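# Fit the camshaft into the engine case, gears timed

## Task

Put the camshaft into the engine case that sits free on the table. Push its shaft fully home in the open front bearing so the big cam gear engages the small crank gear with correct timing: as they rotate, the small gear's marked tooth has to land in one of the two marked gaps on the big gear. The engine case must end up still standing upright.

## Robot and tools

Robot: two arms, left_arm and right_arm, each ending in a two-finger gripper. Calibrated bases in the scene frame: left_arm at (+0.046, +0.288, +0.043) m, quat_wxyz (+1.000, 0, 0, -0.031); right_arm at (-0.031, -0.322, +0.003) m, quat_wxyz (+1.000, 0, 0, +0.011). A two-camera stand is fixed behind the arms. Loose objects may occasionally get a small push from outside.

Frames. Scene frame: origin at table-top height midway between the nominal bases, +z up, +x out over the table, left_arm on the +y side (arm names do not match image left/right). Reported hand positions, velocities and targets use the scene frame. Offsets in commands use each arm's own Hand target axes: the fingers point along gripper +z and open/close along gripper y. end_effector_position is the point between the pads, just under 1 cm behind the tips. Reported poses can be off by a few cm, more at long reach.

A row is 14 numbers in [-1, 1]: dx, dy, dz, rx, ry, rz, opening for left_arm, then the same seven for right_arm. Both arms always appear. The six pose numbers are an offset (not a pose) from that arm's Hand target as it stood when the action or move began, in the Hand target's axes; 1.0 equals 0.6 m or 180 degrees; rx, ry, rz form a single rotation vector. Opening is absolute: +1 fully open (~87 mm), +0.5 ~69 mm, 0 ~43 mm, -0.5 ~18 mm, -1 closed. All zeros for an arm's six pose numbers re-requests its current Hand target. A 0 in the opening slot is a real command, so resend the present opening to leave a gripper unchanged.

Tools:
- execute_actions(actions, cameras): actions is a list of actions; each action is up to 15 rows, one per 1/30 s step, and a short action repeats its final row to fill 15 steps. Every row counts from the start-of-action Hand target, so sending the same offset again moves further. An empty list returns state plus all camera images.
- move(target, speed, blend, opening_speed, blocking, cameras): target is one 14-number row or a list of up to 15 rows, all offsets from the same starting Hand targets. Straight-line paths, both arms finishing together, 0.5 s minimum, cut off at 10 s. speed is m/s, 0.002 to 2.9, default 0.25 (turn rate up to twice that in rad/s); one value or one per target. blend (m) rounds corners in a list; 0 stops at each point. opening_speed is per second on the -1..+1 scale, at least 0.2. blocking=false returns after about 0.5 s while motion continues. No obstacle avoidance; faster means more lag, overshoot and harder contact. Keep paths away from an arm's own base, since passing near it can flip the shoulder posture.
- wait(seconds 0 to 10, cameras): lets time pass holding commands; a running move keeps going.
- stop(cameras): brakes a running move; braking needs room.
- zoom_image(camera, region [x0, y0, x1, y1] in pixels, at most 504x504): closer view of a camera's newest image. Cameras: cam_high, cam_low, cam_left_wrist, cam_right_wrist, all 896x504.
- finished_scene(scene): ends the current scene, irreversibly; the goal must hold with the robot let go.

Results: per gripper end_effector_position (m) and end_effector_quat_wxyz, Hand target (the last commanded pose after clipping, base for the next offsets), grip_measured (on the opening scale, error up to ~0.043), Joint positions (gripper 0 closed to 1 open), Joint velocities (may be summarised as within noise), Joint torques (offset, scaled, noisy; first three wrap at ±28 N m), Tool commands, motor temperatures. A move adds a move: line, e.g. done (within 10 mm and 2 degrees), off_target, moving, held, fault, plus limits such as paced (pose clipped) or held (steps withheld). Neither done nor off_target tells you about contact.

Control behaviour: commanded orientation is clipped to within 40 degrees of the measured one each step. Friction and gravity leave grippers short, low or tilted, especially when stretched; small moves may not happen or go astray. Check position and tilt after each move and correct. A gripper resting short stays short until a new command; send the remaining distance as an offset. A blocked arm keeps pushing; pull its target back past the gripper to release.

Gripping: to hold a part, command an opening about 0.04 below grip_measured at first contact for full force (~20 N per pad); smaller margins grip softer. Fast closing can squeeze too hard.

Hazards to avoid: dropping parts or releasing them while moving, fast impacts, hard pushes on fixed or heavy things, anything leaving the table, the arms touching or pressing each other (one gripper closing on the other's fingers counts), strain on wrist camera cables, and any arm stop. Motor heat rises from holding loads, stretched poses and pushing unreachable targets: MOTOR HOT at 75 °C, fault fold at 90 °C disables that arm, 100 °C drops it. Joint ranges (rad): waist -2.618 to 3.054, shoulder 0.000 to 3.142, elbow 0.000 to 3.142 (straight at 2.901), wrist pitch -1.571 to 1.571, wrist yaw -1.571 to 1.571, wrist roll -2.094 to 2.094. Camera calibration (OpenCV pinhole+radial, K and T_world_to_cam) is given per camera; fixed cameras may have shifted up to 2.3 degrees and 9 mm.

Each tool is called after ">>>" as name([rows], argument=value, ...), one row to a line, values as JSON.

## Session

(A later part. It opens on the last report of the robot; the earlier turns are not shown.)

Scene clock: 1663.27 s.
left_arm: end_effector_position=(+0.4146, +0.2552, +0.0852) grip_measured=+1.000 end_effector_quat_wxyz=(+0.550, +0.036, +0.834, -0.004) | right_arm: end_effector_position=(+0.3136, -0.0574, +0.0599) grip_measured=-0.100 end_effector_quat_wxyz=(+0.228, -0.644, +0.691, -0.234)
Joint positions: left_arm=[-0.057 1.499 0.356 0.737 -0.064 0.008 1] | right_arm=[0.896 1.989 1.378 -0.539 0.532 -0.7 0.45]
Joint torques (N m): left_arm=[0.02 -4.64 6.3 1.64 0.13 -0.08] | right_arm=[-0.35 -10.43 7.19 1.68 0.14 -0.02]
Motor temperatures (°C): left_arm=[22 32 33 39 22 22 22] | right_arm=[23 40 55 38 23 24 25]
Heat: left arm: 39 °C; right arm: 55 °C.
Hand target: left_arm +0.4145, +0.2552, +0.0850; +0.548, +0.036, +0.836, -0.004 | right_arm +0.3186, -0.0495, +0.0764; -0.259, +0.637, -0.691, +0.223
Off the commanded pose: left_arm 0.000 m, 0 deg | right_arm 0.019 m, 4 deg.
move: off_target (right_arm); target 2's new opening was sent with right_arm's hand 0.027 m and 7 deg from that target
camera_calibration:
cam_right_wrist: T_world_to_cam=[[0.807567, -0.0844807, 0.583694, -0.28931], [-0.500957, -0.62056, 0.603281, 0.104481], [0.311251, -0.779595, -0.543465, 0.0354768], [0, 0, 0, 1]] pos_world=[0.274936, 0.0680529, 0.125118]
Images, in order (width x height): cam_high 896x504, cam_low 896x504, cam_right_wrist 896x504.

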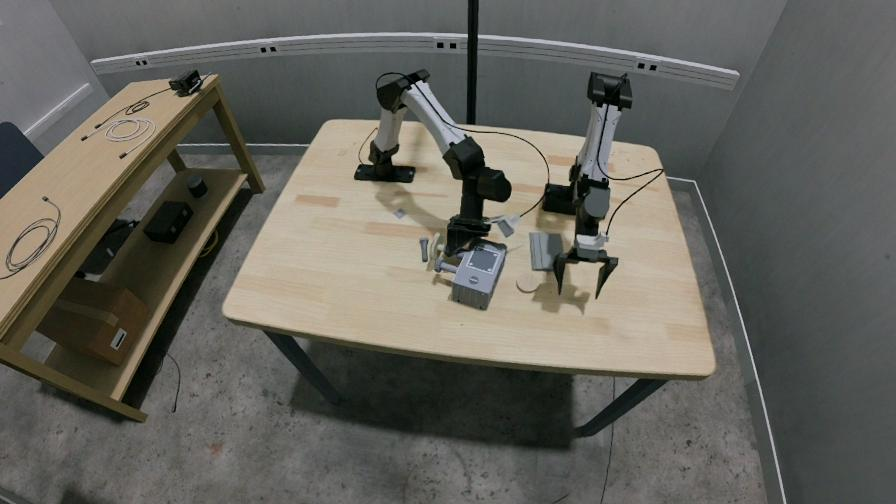

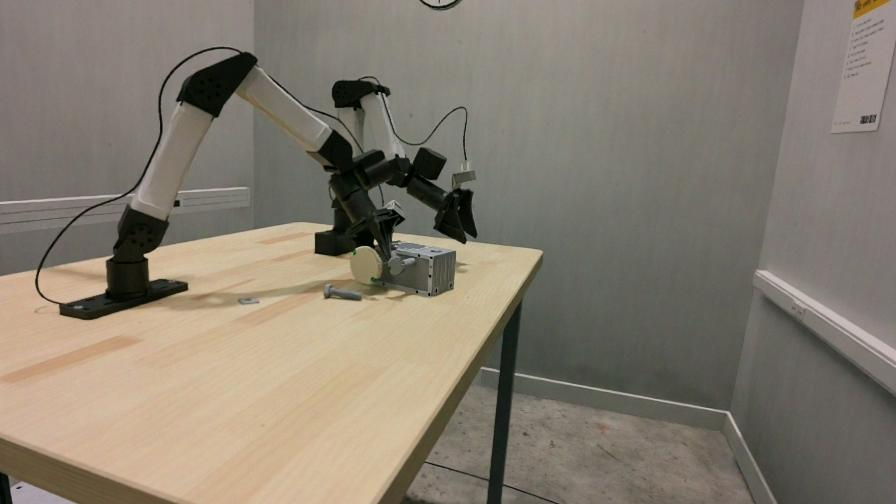

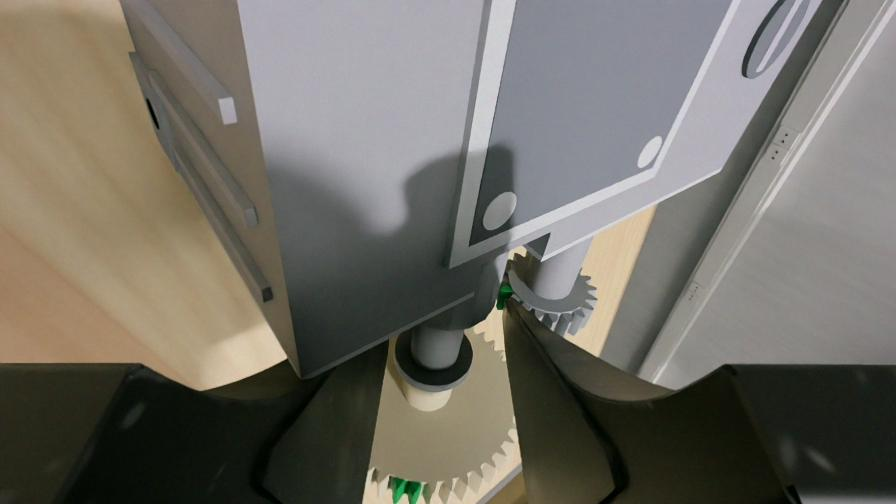

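>>> move(target=[0,0,0,0,0,0,1,0.0,0.0,-0.17,0,0,0,-0.1], speed=0.1, cameras=["cam_right_wrist","cam_low","cam_high"])

>>> zoom_image(camera="cam_low", region=[332, 225, 412, 295])

>>> zoom_image(camera="cam_high", region=[410, 225, 480, 275])

>>> zoom_image(camera="cam_right_wrist", region=[300, 100, 600, 400])

Scene clock: 1677.10 s.
left_arm: end_effector_position=(+0.4146, +0.2552, +0.0852) grip_measured=+1.000 end_effector_quat_wxyz=(+0.550, +0.036, +0.834, -0.004) | right_arm: end_effector_position=(+0.2506, -0.0555, +0.1346) grip_measured=-0.100 end_effector_quat_wxyz=(-0.234, +0.650, -0.687, +0.224)
Joint positions: left_arm=[-0.057 1.499 0.356 0.737 -0.064 0.008 1] | right_arm=[1.033 1.795 1.436 -0.849 0.565 -0.567 0.45]
Joint torques (N m): left_arm=[0.09 -4.42 6.08 1.69 0.13 -0.08] | right_arm=[0.12 -8.46 10.14 1.16 0.47 0.18]
Heat: left arm: 39 °C; right arm: 53 °C.
Hand target: left_arm +0.4145, +0.2552, +0.0850; +0.548, +0.036, +0.836, -0.004 | right_arm +0.2531, -0.0516, +0.1547; -0.260, +0.637, -0.691, +0.223
Off the commanded pose: left_arm 0.000 m, 0 deg | right_arm 0.020 m, 3 deg.
move: off_target (right_arm)
camera_calibration:
cam_right_wrist: T_world_to_cam=[[0.811879, -0.077793, 0.57862, -0.281945], [-0.485514, -0.640376, 0.595143, 0.025127], [0.324236, -0.764112, -0.557677, 0.0966871], [0, 0, 0, 1]] pos_world=[0.209756, 0.0680372, 0.202105]
Images, in order (width x height): cam_high 896x504, cam_low 896x504, cam_right_wrist 896x504.

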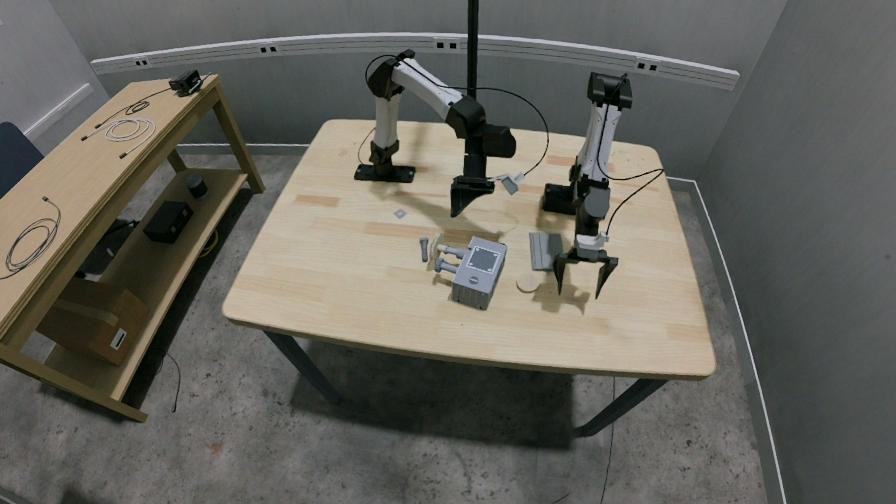

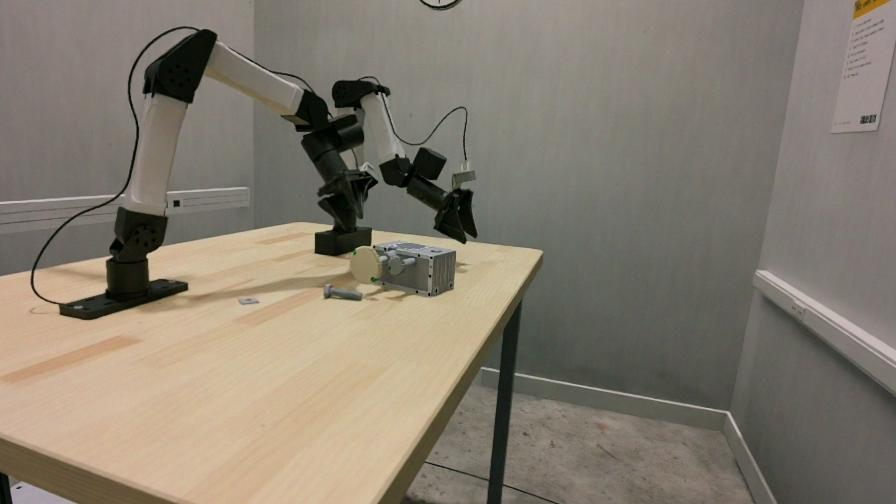

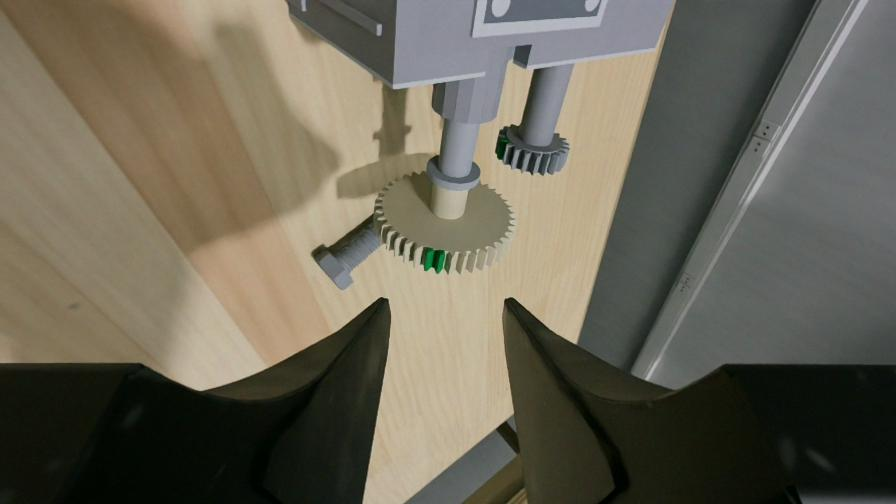

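Scaled by 6.300 from the camera's 896x504 image, which has a finer 1280x720 frame.

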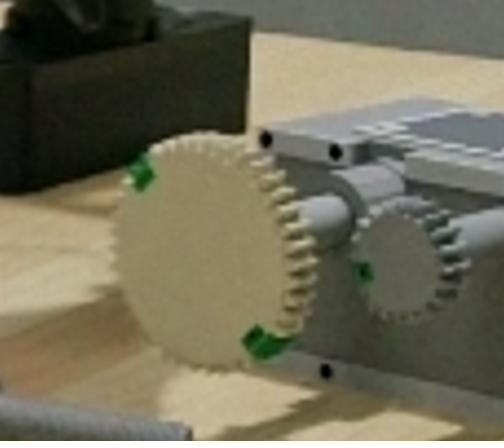

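Scaled by 7.200 from the camera's 896x504 image, which has a finer 1280x720 frame.

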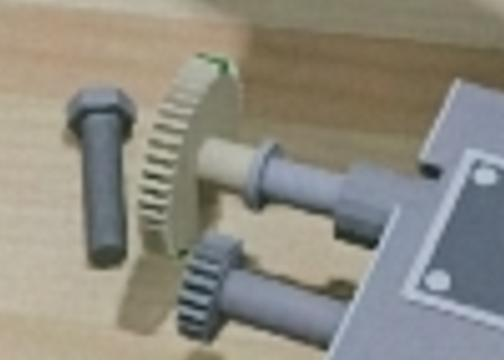

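Scaled by 1.680 from the camera's 896x504 image, which has a finer 1280x720 frame.

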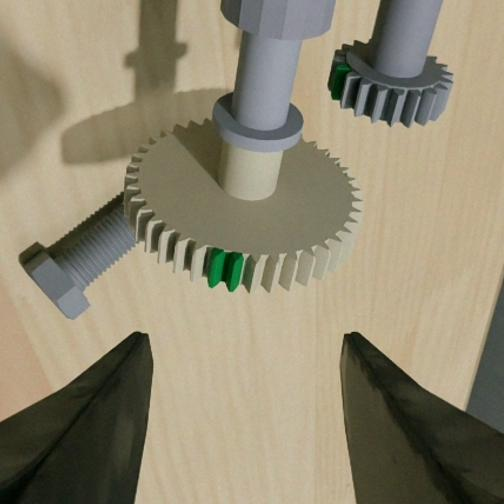

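>>> move([
  [0,0,0,0,0,0,1,0.075,-0.039,-0.073,0,0,0,-0.1],
  [0,0,0,0,0,0,1,0.2265,-0.045,-0.017,-0.147,-0.394,0.188,-0.1],
  [0,0,0,0,0,0,1,0.177,0.019,0.129,-0.147,-0.394,0.188,1],
], speed=0.2, cameras=["cam_right_wrist","cam_low","cam_high"])

>>> zoom_image(camera="cam_right_wrist", region=[250, 100, 650, 450])

Scene clock: 1719.30 s.
left_arm: end_effector_position=(+0.4146, +0.2552, +0.0852) grip_measured=+1.000 end_effector_quat_wxyz=(+0.550, +0.036, +0.834, -0.004) | right_arm: end_effector_position=(+0.2867, -0.1560, +0.0811) grip_measured=+1.000 end_effector_quat_wxyz=(+0.508, -0.470, +0.591, +0.415)
Joint positions: left_arm=[-0.057 1.499 0.356 0.737 -0.064 0.008 1] | right_arm=[-0.014 1.705 0.607 0.524 -1.31 -0.545 1]
Joint torques (N m): left_arm=[0.16 -4.49 6.27 1.6 0.16 -0.1] | right_arm=[0.29 -4.14 5.19 2 -0.11 0.1]
Heat: left arm: 39 °C; right arm: 52 °C.
Hand target: left_arm +0.4145, +0.2552, +0.0850; +0.548, +0.036, +0.836, -0.004 | right_arm +0.2884, -0.1547, +0.0801; +0.511, -0.472, +0.590, +0.410
Off the commanded pose: left_arm 0.000 m, 0 deg | right_arm 0.002 m, 1 deg.
move: done
camera_calibration:
cam_right_wrist: T_world_to_cam=[[0.983338, -0.176824, -0.0421942, -0.302342], [-0.17207, -0.830468, -0.529826, -0.0180959], [0.0586452, 0.528258, -0.847056, 0.27958], [0, 0, 0, 1]] pos_world=[0.277795, -0.21618, 0.214475]
Images, in order (width x height): cam_high 896x504, cam_low 896x504, cam_right_wrist 896x504.

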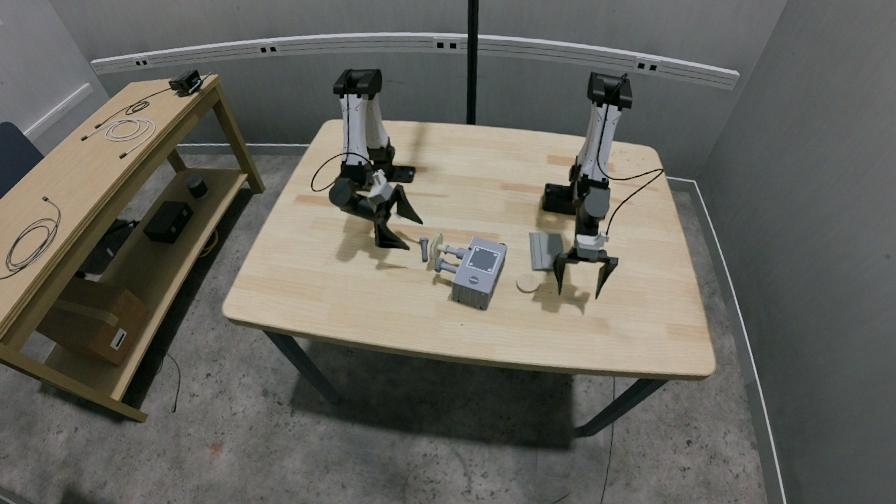

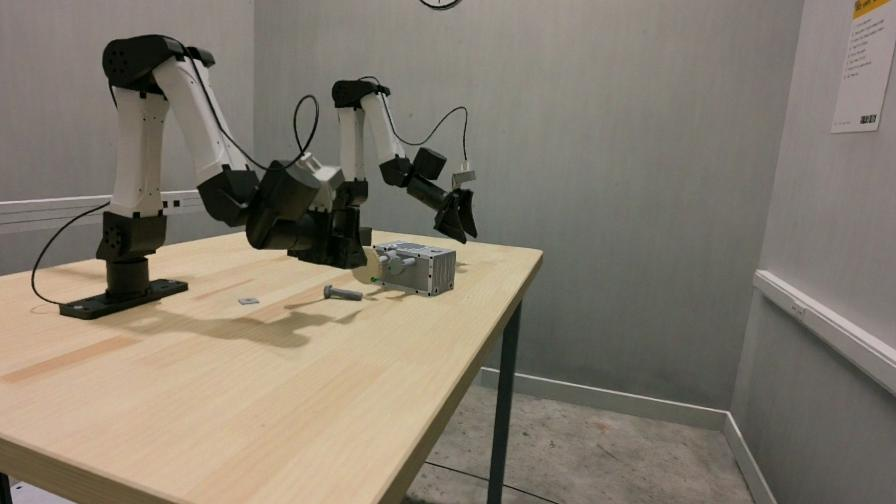

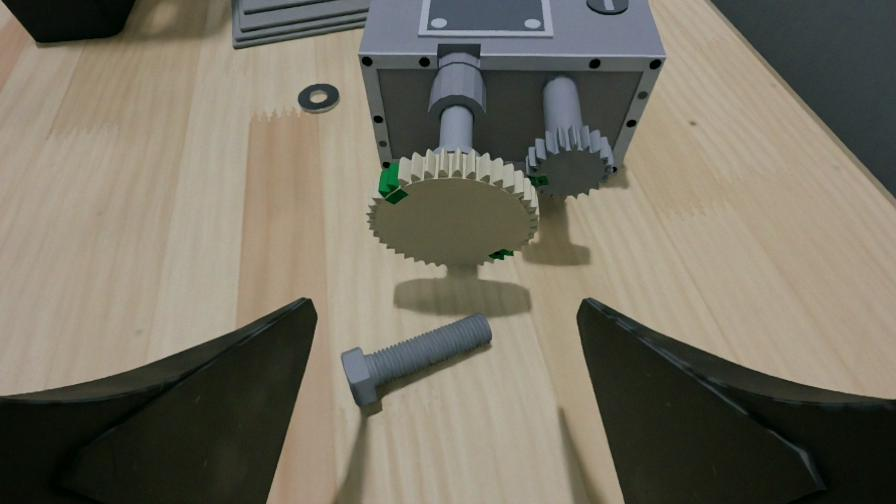

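Scaled by 1.260 from the camera's 896x504 image, which has a finer 1280x720 frame.

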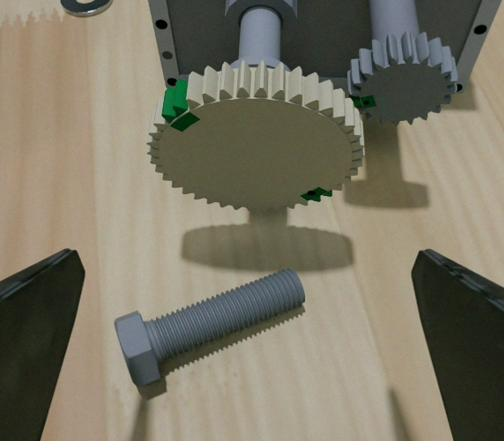

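>>> move([
  [0,0,0,0,0,0,1,0.028,-0.091,0.032,0,0.15,0,-1],
  [0,0,0,0,0,0,1,0.094,-0.092,0.041,0,0.15,0,-1],
], speed=[0.15,0.08], cameras=["cam_right_wrist","cam_low"])

Scene clock: 1809.57 s.
left_arm: end_effector_position=(+0.4146, +0.2552, +0.0852) grip_measured=+1.000 end_effector_quat_wxyz=(+0.550, +0.036, +0.834, -0.004) | right_arm: end_effector_position=(+0.3409, -0.1525, +0.0201) grip_measured=-0.978 end_effector_quat_wxyz=(+0.350, -0.547, +0.700, +0.297)
Joint positions: left_arm=[-0.057 1.499 0.356 0.737 -0.064 0.008 1] | right_arm=[0.129 1.927 1.09 -0.28 -0.872 -0.961 0.011]
Joint torques (N m): left_arm=[0.13 -4.67 6.13 1.68 0.15 -0.1] | right_arm=[0.18 -6.5 6.2 1.59 -0.28 -0.08]
Motor temperatures (°C): left_arm=[22 32 33 39 22 22 22] | right_arm=[23 35 45 40 23 24 23]
Heat: left arm: 39 °C; right arm: 45 °C.
Hand target: left_arm +0.4145, +0.2552, +0.0850; +0.548, +0.036, +0.836, -0.004 | right_arm +0.3458, -0.1509, +0.0207; +0.360, -0.554, +0.693, +0.288
Off the commanded pose: left_arm 0.000 m, 0 deg | right_arm 0.005 m, 2 deg.
move: done
camera_calibration:
cam_right_wrist: T_world_to_cam=[[0.975703, -0.205287, -0.0765532, -0.358607], [-0.211376, -0.973927, -0.0823775, -0.0556273], [-0.0576462, 0.0965576, -0.993657, 0.199621], [0, 0, 0, 1]] pos_world=[0.349643, -0.147069, 0.16632]
Images, in order (width x height): cam_low 896x504, cam_right_wrist 896x504.

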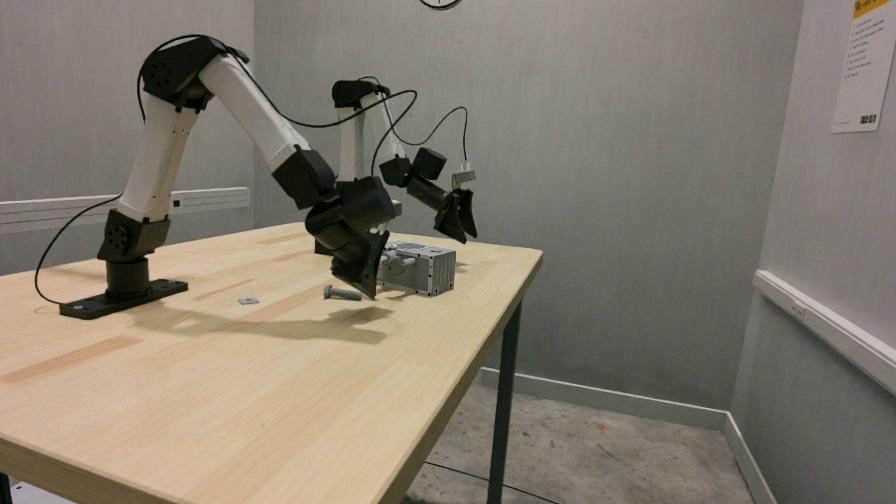

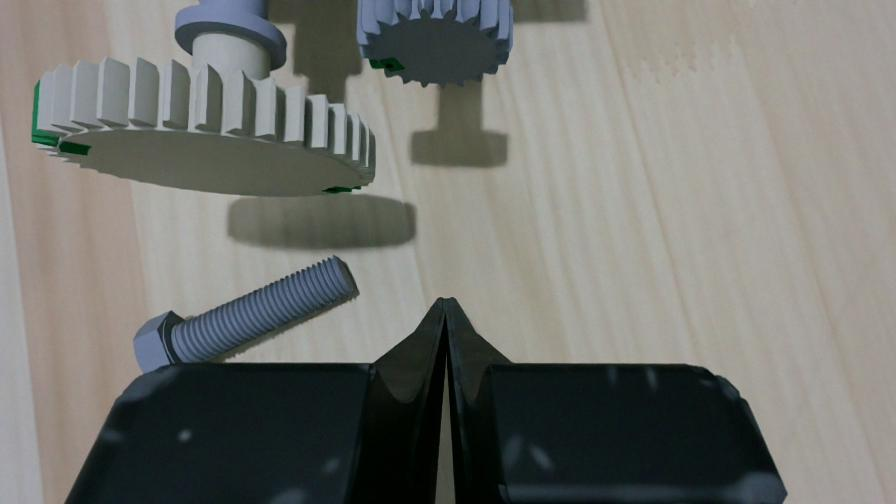

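>>> move([
  [0,0,0,0,0,0,1,-0.002,0,0.011,0,0,0,-1],
  [0,0,0,0,0,0,1,0.035,0.183,-0.041,0,0,0,-1],
  [0,0,0,0,0,0,1,-0.065,0.183,-0.11,0,0,0,-1],
  [0,0,0,0,0,0,1,-0.0655,0.092,-0.079,0,-0.15,0,1],
], speed=[0.06,0.1,0.15,0.15], cameras=["cam_right_wrist","cam_low","cam_high"])

Scene clock: 1833.97 s.
left_arm: end_effector_position=(+0.4146, +0.2552, +0.0852) grip_measured=+1.000 end_effector_quat_wxyz=(+0.550, +0.036, +0.834, -0.004) | right_arm: end_effector_position=(+0.2886, -0.1537, +0.0786) grip_measured=+1.000 end_effector_quat_wxyz=(+0.506, -0.471, +0.597, +0.407)
Joint positions: left_arm=[-0.057 1.499 0.356 0.737 -0.064 0.008 1] | right_arm=[-0.001 1.705 0.607 0.522 -1.28 -0.545 1]
Joint torques (N m): left_arm=[0.09 -4.48 6.15 1.59 0.11 -0.11] | right_arm=[-0.7 -4.15 5.19 2.03 -0.41 0.09]
Heat: left arm: 39 °C; right arm: 45 °C.
Hand target: left_arm +0.4145, +0.2552, +0.0850; +0.548, +0.036, +0.836, -0.004 | right_arm +0.2884, -0.1544, +0.0801; +0.511, -0.471, +0.590, +0.410
Off the commanded pose: left_arm 0.000 m, 0 deg | right_arm 0.002 m, 1 deg.
move: done
camera_calibration:
cam_right_wrist: T_world_to_cam=[[0.981201, -0.188927, -0.0393903, -0.305329], [-0.181869, -0.836917, -0.51623, -0.0164488], [0.0645632, 0.513689, -0.855544, 0.27282], [0, 0, 0, 1]] pos_world=[0.278983, -0.211596, 0.212891]
Images, in order (width x height): cam_high 896x504, cam_low 896x504, cam_right_wrist 896x504.

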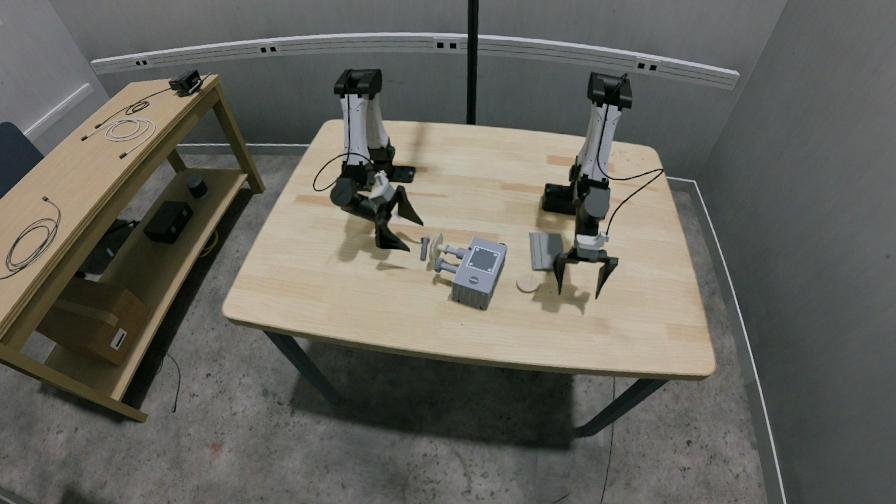

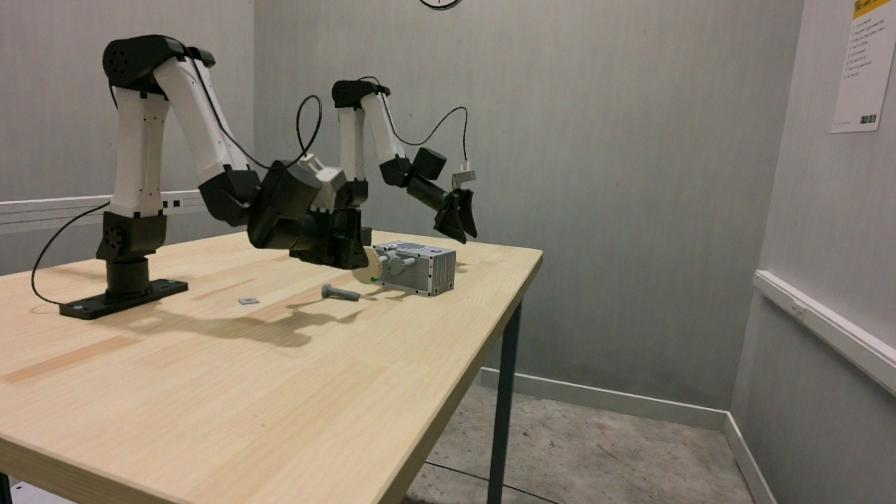

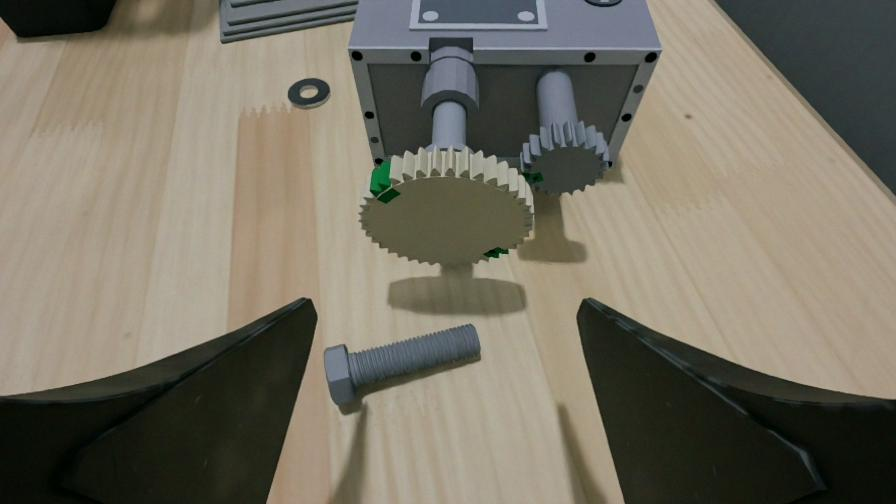

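>>> move([
  [0,0,0,0,0,0,1,0.028,-0.091,0.032,0,0.15,0,-1],
  [0,0,0,0,0,0,1,0.1135,-0.0913,0.047,0,0.15,0,-1],
  [0,0,0,0,0,0,1,0.124,0.1,-0.012,0,0.15,0,-1],
], speed=[0.15,0.06,0.08], cameras=["cam_right_wrist","cam_low","cam_high"])

Scene clock: 1858.87 s.
left_arm: end_effector_position=(+0.4146, +0.2552, +0.0852) grip_measured=+1.000 end_effector_quat_wxyz=(+0.550, +0.036, +0.834, -0.004) | right_arm: end_effector_position=(+0.2241, -0.1581, +0.0060) grip_measured=-0.978 end_effector_quat_wxyz=(+0.355, -0.552, +0.692, +0.299)
Joint positions: left_arm=[-0.057 1.499 0.356 0.737 -0.064 0.008 1] | right_arm=[0.173 1.571 0.562 -0.059 -0.864 -0.918 0.011]
Joint torques (N m): left_arm=[0.39 -4.56 6.26 1.64 0.15 -0.06] | right_arm=[0.38 -5.11 5.07 1.53 -0.11 0.12]
Heat: left arm: 39 °C; right arm: 44 °C.
Hand target: left_arm +0.4145, +0.2552, +0.0850; +0.548, +0.036, +0.836, -0.004 | right_arm +0.2259, -0.1584, +0.0076; +0.360, -0.554, +0.693, +0.288
Off the commanded pose: left_arm 0.000 m, 0 deg | right_arm 0.002 m, 1 deg.
move: done
camera_calibration:
cam_right_wrist: T_world_to_cam=[[0.979699, -0.189635, -0.0650303, -0.245442], [-0.195206, -0.976248, -0.0939902, -0.0908144], [-0.0456618, 0.104776, -0.993447, 0.17808], [0, 0, 0, 1]] pos_world=[0.230863, -0.15386, 0.152416]
Images, in order (width x height): cam_high 896x504, cam_low 896x504, cam_right_wrist 896x504.

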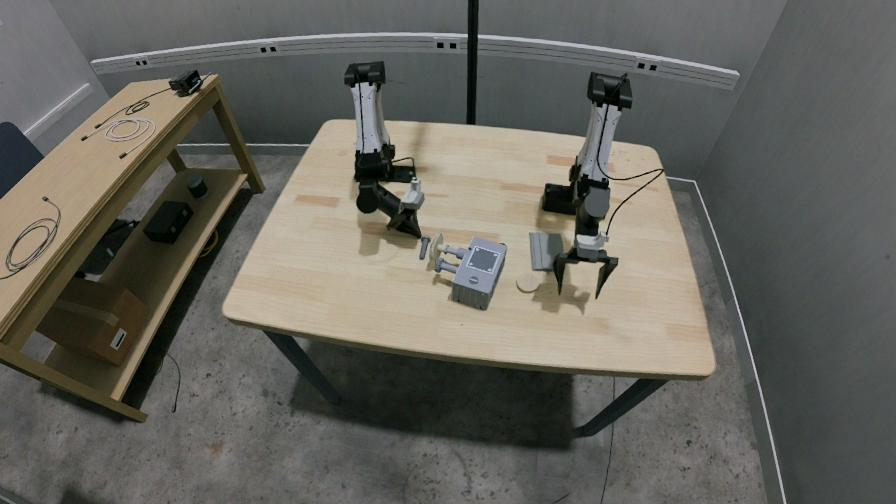

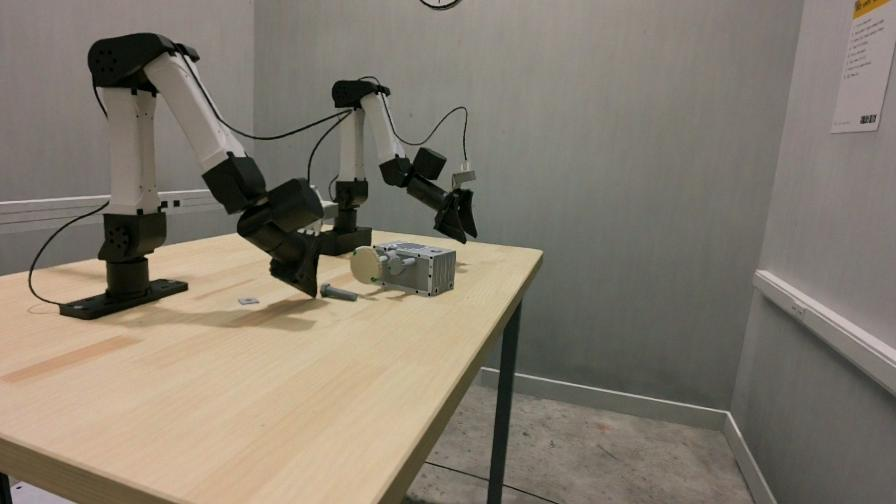

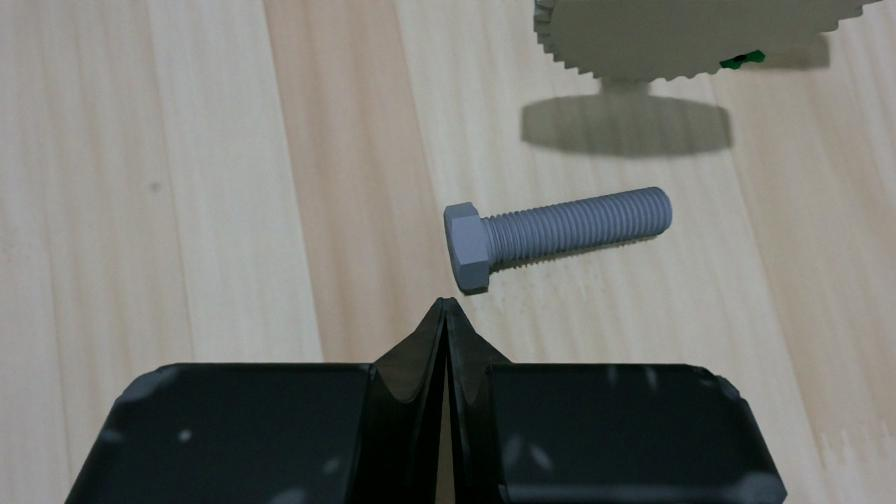

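>>> move([
  [0,0,0,0,0,0,1,0.003,0.023,-0.004,0,0,0,-1],
  [0,0,0,0,0,0,1,-0.009,0.0275,0.013,0,0,0,-1],
  [0,0,0,0,0,0,1,-0.042,-0.17,0.06,0,0,0,-1],
  [0,0,0,0,0,0,1,-0.125,-0.177,-0.039,0,0,0,-1],
], speed=[0.06,0.06,0.08,0.12], cameras=["cam_right_wrist","cam_low","cam_high"])

Scene clock: 1881.07 s.
left_arm: end_effector_position=(+0.4146, +0.2552, +0.0852) grip_measured=+1.000 end_effector_quat_wxyz=(+0.550, +0.036, +0.834, -0.004) | right_arm: end_effector_position=(+0.3268, -0.1600, +0.0630) grip_measured=-0.978 end_effector_quat_wxyz=(+0.337, -0.548, +0.707, +0.292)
Joint positions: left_arm=[-0.057 1.499 0.356 0.737 -0.064 0.008 1] | right_arm=[0.123 1.803 1.138 -0.488 -0.853 -0.982 0.011]
Joint torques (N m): left_arm=[0.32 -4.6 6.22 1.61 0.12 -0.06] | right_arm=[-0.66 -8.05 9.54 1.11 -0.56 -0.1]
Heat: left arm: 39 °C; right arm: 44 °C.
Hand target: left_arm +0.4145, +0.2552, +0.0850; +0.548, +0.036, +0.836, -0.004 | right_arm +0.3349, -0.1584, +0.0823; +0.360, -0.554, +0.693, +0.288
Off the commanded pose: left_arm 0.000 m, 0 deg | right_arm 0.021 m, 3 deg.
move: off_target (right_arm)
camera_calibration:
cam_right_wrist: T_world_to_cam=[[0.973988, -0.209183, -0.0871235, -0.342513], [-0.214275, -0.975291, -0.0538003, -0.0634987], [-0.0737166, 0.0710692, -0.994744, 0.24338], [0, 0, 0, 1]] pos_world=[0.337938, -0.150874, 0.208843]
Images, in order (width x height): cam_high 896x504, cam_low 896x504, cam_right_wrist 896x504.

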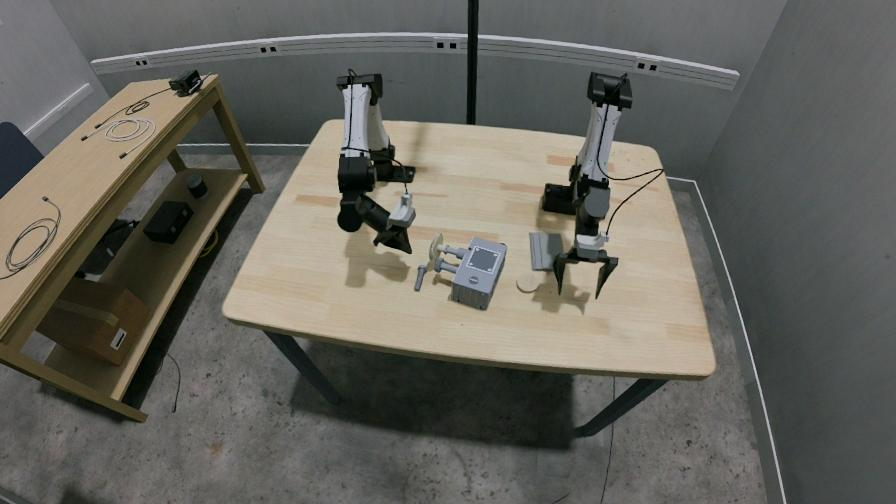

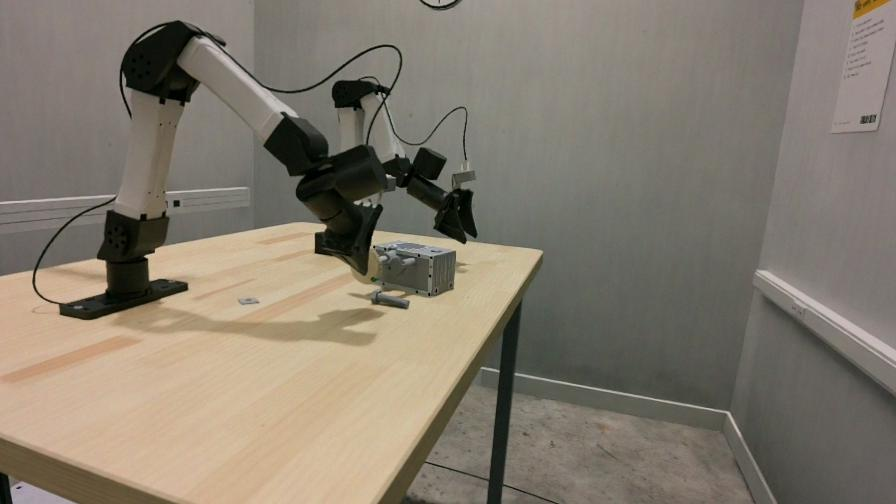

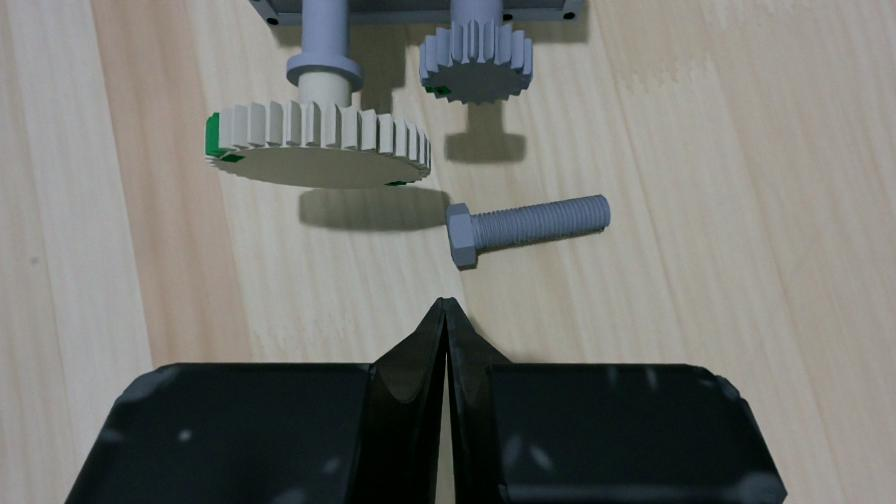

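>>> move([
  [0,0,0,0,0,0,1,0.009,0.077,-0.0065,0,-0.16,0,1],
  [0,0,0,0,0,0,1,0.021,0.077,0.0365,0,-0.16,0,1],
], speed=[0.15,0.06], cameras=["cam_right_wrist","cam_low","cam_high"])

>>> zoom_image(camera="cam_high", region=[370, 200, 480, 290])

Scene clock: 1893.30 s.
left_arm: end_effector_position=(+0.4146, +0.2552, +0.0852) grip_measured=+1.000 end_effector_quat_wxyz=(+0.550, +0.036, +0.834, -0.004) | right_arm: end_effector_position=(+0.2903, -0.1392, +0.0591) grip_measured=+1.000 end_effector_quat_wxyz=(+0.515, -0.464, +0.584, +0.423)
Joint positions: left_arm=[-0.057 1.499 0.356 0.737 -0.064 0.008 1] | right_arm=[0.038 1.86 0.559 0.899 -1.278 -0.37 1]
Joint torques (N m): left_arm=[0.28 -4.53 6.17 1.68 0.14 -0.09] | right_arm=[0.25 -4.62 4.44 2.12 -0.01 0.1]
Heat: left arm: 39 °C; right arm: 45 °C.
Hand target: left_arm +0.4145, +0.2552, +0.0850; +0.548, +0.036, +0.836, -0.004 | right_arm +0.2922, -0.1379, +0.0595; +0.521, -0.465, +0.582, +0.417
Off the commanded pose: left_arm 0.000 m, 0 deg | right_arm 0.002 m, 1 deg.
move: done
camera_calibration:
cam_right_wrist: T_world_to_cam=[[0.983734, -0.174149, -0.0440487, -0.303469], [-0.16919, -0.815868, -0.552932, -0.012559], [0.0603545, 0.551391, -0.832061, 0.253662], [0, 0, 0, 1]] pos_world=[0.281098, -0.202962, 0.19075]
Images, in order (width x height): cam_high 896x504, cam_low 896x504, cam_right_wrist 896x504.

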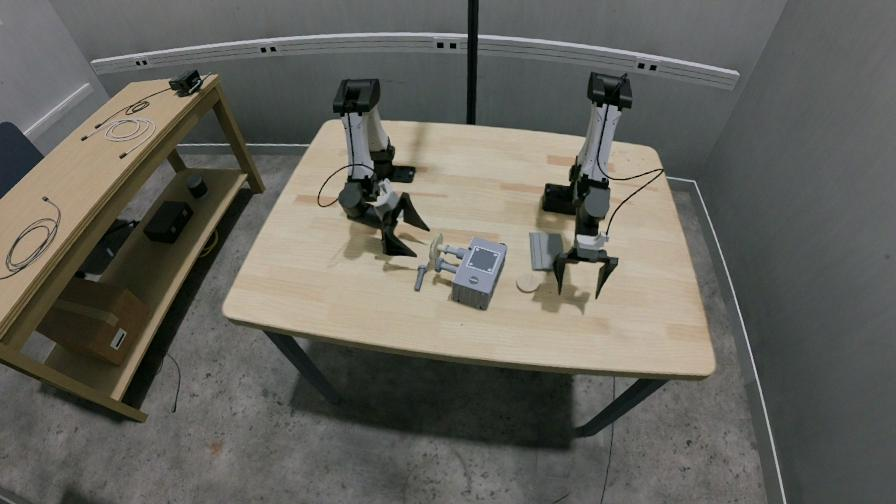

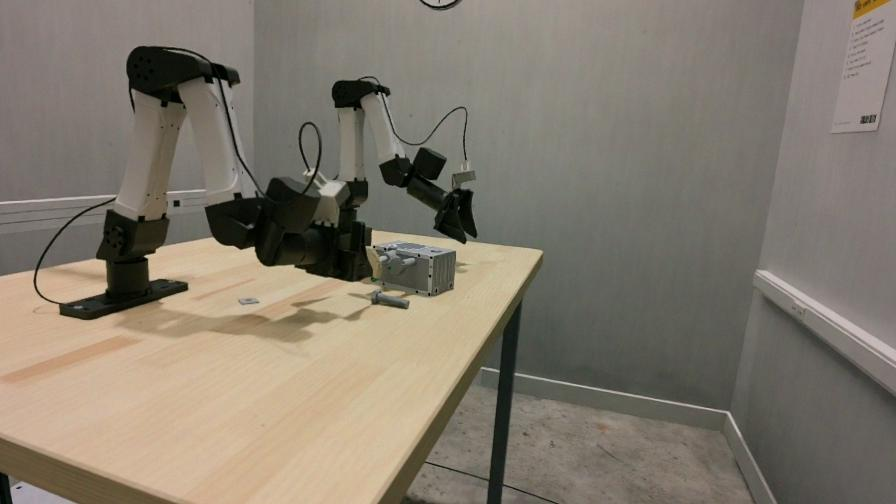

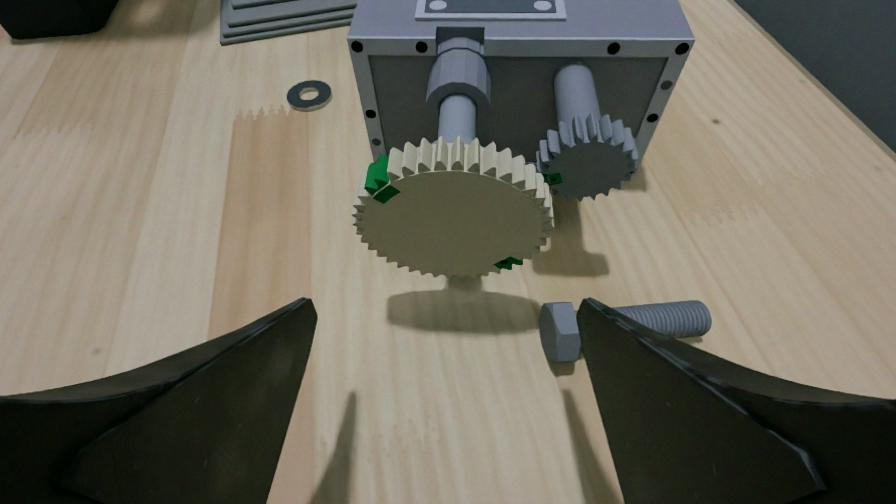

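Scaled by 4.582 from the camera's 896x504 image, which has a finer 1280x720 frame.

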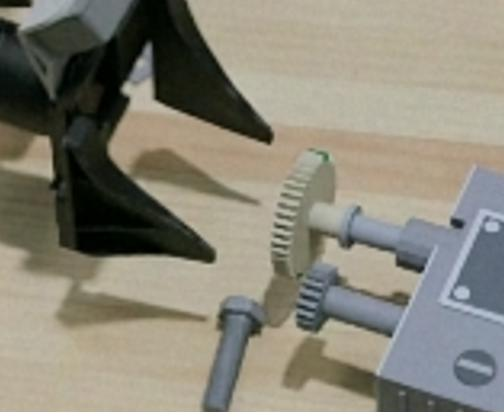

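>>> move([
  [0,0,0,0,0,0,1,0.0,-0.004,0.0,0,0,0,1],
  [0,0,0,0,0,0,1,0.0015,-0.004,0.037,0,0,0,1],
], speed=0.05, cameras=["cam_right_wrist"])

Scene clock: 1903.33 s.
left_arm: end_effector_position=(+0.4146, +0.2552, +0.0852) grip_measured=+1.000 end_effector_quat_wxyz=(+0.550, +0.036, +0.834, -0.004) | right_arm: end_effector_position=(+0.2895, -0.1194, +0.0496) grip_measured=+1.000 end_effector_quat_wxyz=(+0.506, -0.460, +0.591, +0.427)
Joint positions: left_arm=[-0.057 1.499 0.356 0.737 -0.064 0.008 1] | right_arm=[0.107 1.915 0.559 0.998 -1.213 -0.296 1]
Joint torques (N m): left_arm=[0.17 -4.46 6.19 1.7 0.14 -0.11] | right_arm=[0.24 -4.79 6.58 2.19 0.02 0.11]
Heat: left arm: 39 °C; right arm: 45 °C.
Hand target: left_arm +0.4145, +0.2552, +0.0850; +0.548, +0.036, +0.836, -0.004 | right_arm +0.2994, -0.1170, +0.0562; +0.521, -0.465, +0.582, +0.417
Off the commanded pose: left_arm 0.000 m, 0 deg | right_arm 0.012 m, 2 deg.
move: off_target (right_arm)
camera_calibration:
cam_right_wrist: T_world_to_cam=[[0.982405, -0.173927, -0.0680481, -0.298094], [-0.182629, -0.818359, -0.544917, 0.00135771], [0.0390881, 0.547756, -0.835724, 0.240853], [0, 0, 0, 1]] pos_world=[0.283682, -0.182664, 0.181742]
Images, in order (width x height): cam_right_wrist 896x504.

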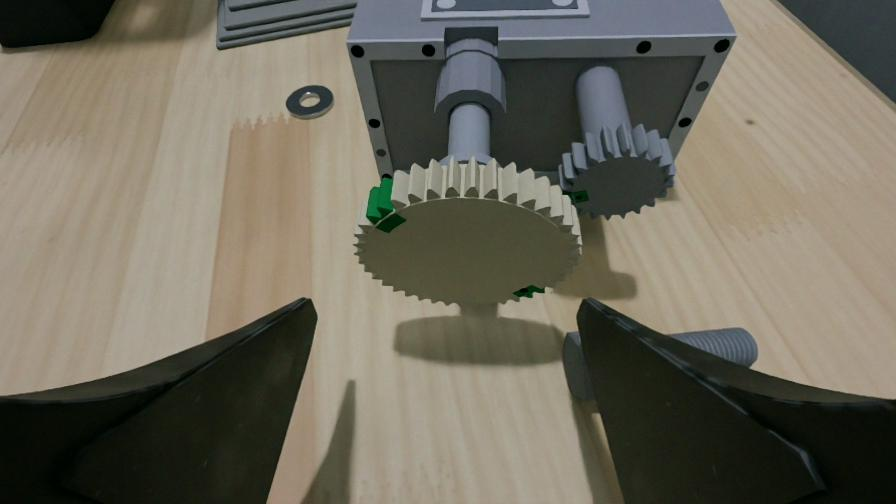

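>>> move(target=[0,0,0,0,0,0,1,-0.014,-0.012,-0.004,0,0,0,1], speed=0.05, cameras=["cam_right_wrist"])

Scene clock: 1913.40 s.
left_arm: end_effector_position=(+0.4146, +0.2552, +0.0852) grip_measured=+1.000 end_effector_quat_wxyz=(+0.550, +0.036, +0.834, -0.004) | right_arm: end_effector_position=(+0.2968, -0.1184, +0.0539) grip_measured=+1.000 end_effector_quat_wxyz=(+0.508, -0.461, +0.590, +0.426)
Joint positions: left_arm=[-0.057 1.499 0.356 0.737 -0.064 0.008 1] | right_arm=[0.107 1.915 0.59 0.974 -1.213 -0.296 1]
Joint torques (N m): left_arm=[0.23 -4.64 6.27 1.67 0.14 -0.05] | right_arm=[-0.77 -6.78 6.89 1.75 -0.1 0.01]
Heat: left arm: 39 °C; right arm: 45 °C.
Hand target: left_arm +0.4145, +0.2552, +0.0850; +0.548, +0.036, +0.836, -0.004 | right_arm +0.3061, -0.1200, +0.0649; +0.521, -0.465, +0.582, +0.417
Off the commanded pose: left_arm 0.000 m, 0 deg | right_arm 0.014 m, 2 deg.
move: off_target (right_arm)
camera_calibration:
cam_right_wrist: T_world_to_cam=[[0.982771, -0.173883, -0.0626582, -0.305141], [-0.179563, -0.817899, -0.546624, 0.00508352], [0.0438005, 0.548458, -0.83503, 0.242248], [0, 0, 0, 1]] pos_world=[0.290186, -0.181764, 0.185944]
Images, in order (width x height): cam_right_wrist 896x504.

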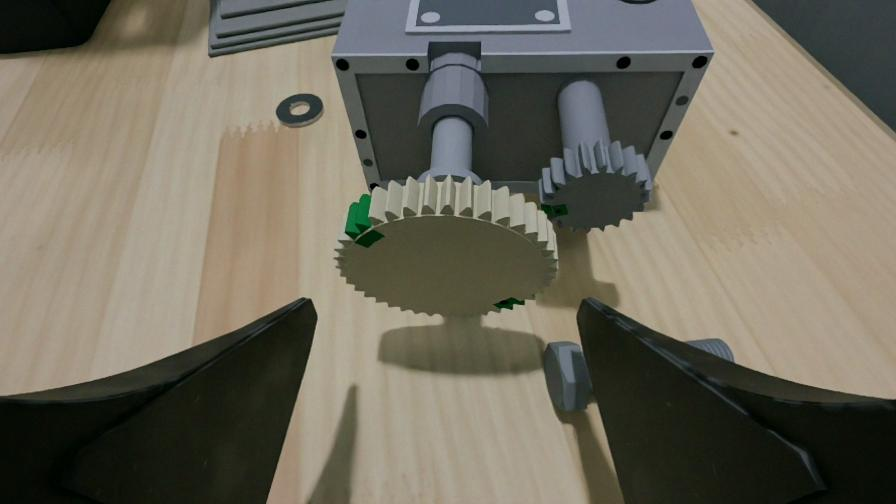

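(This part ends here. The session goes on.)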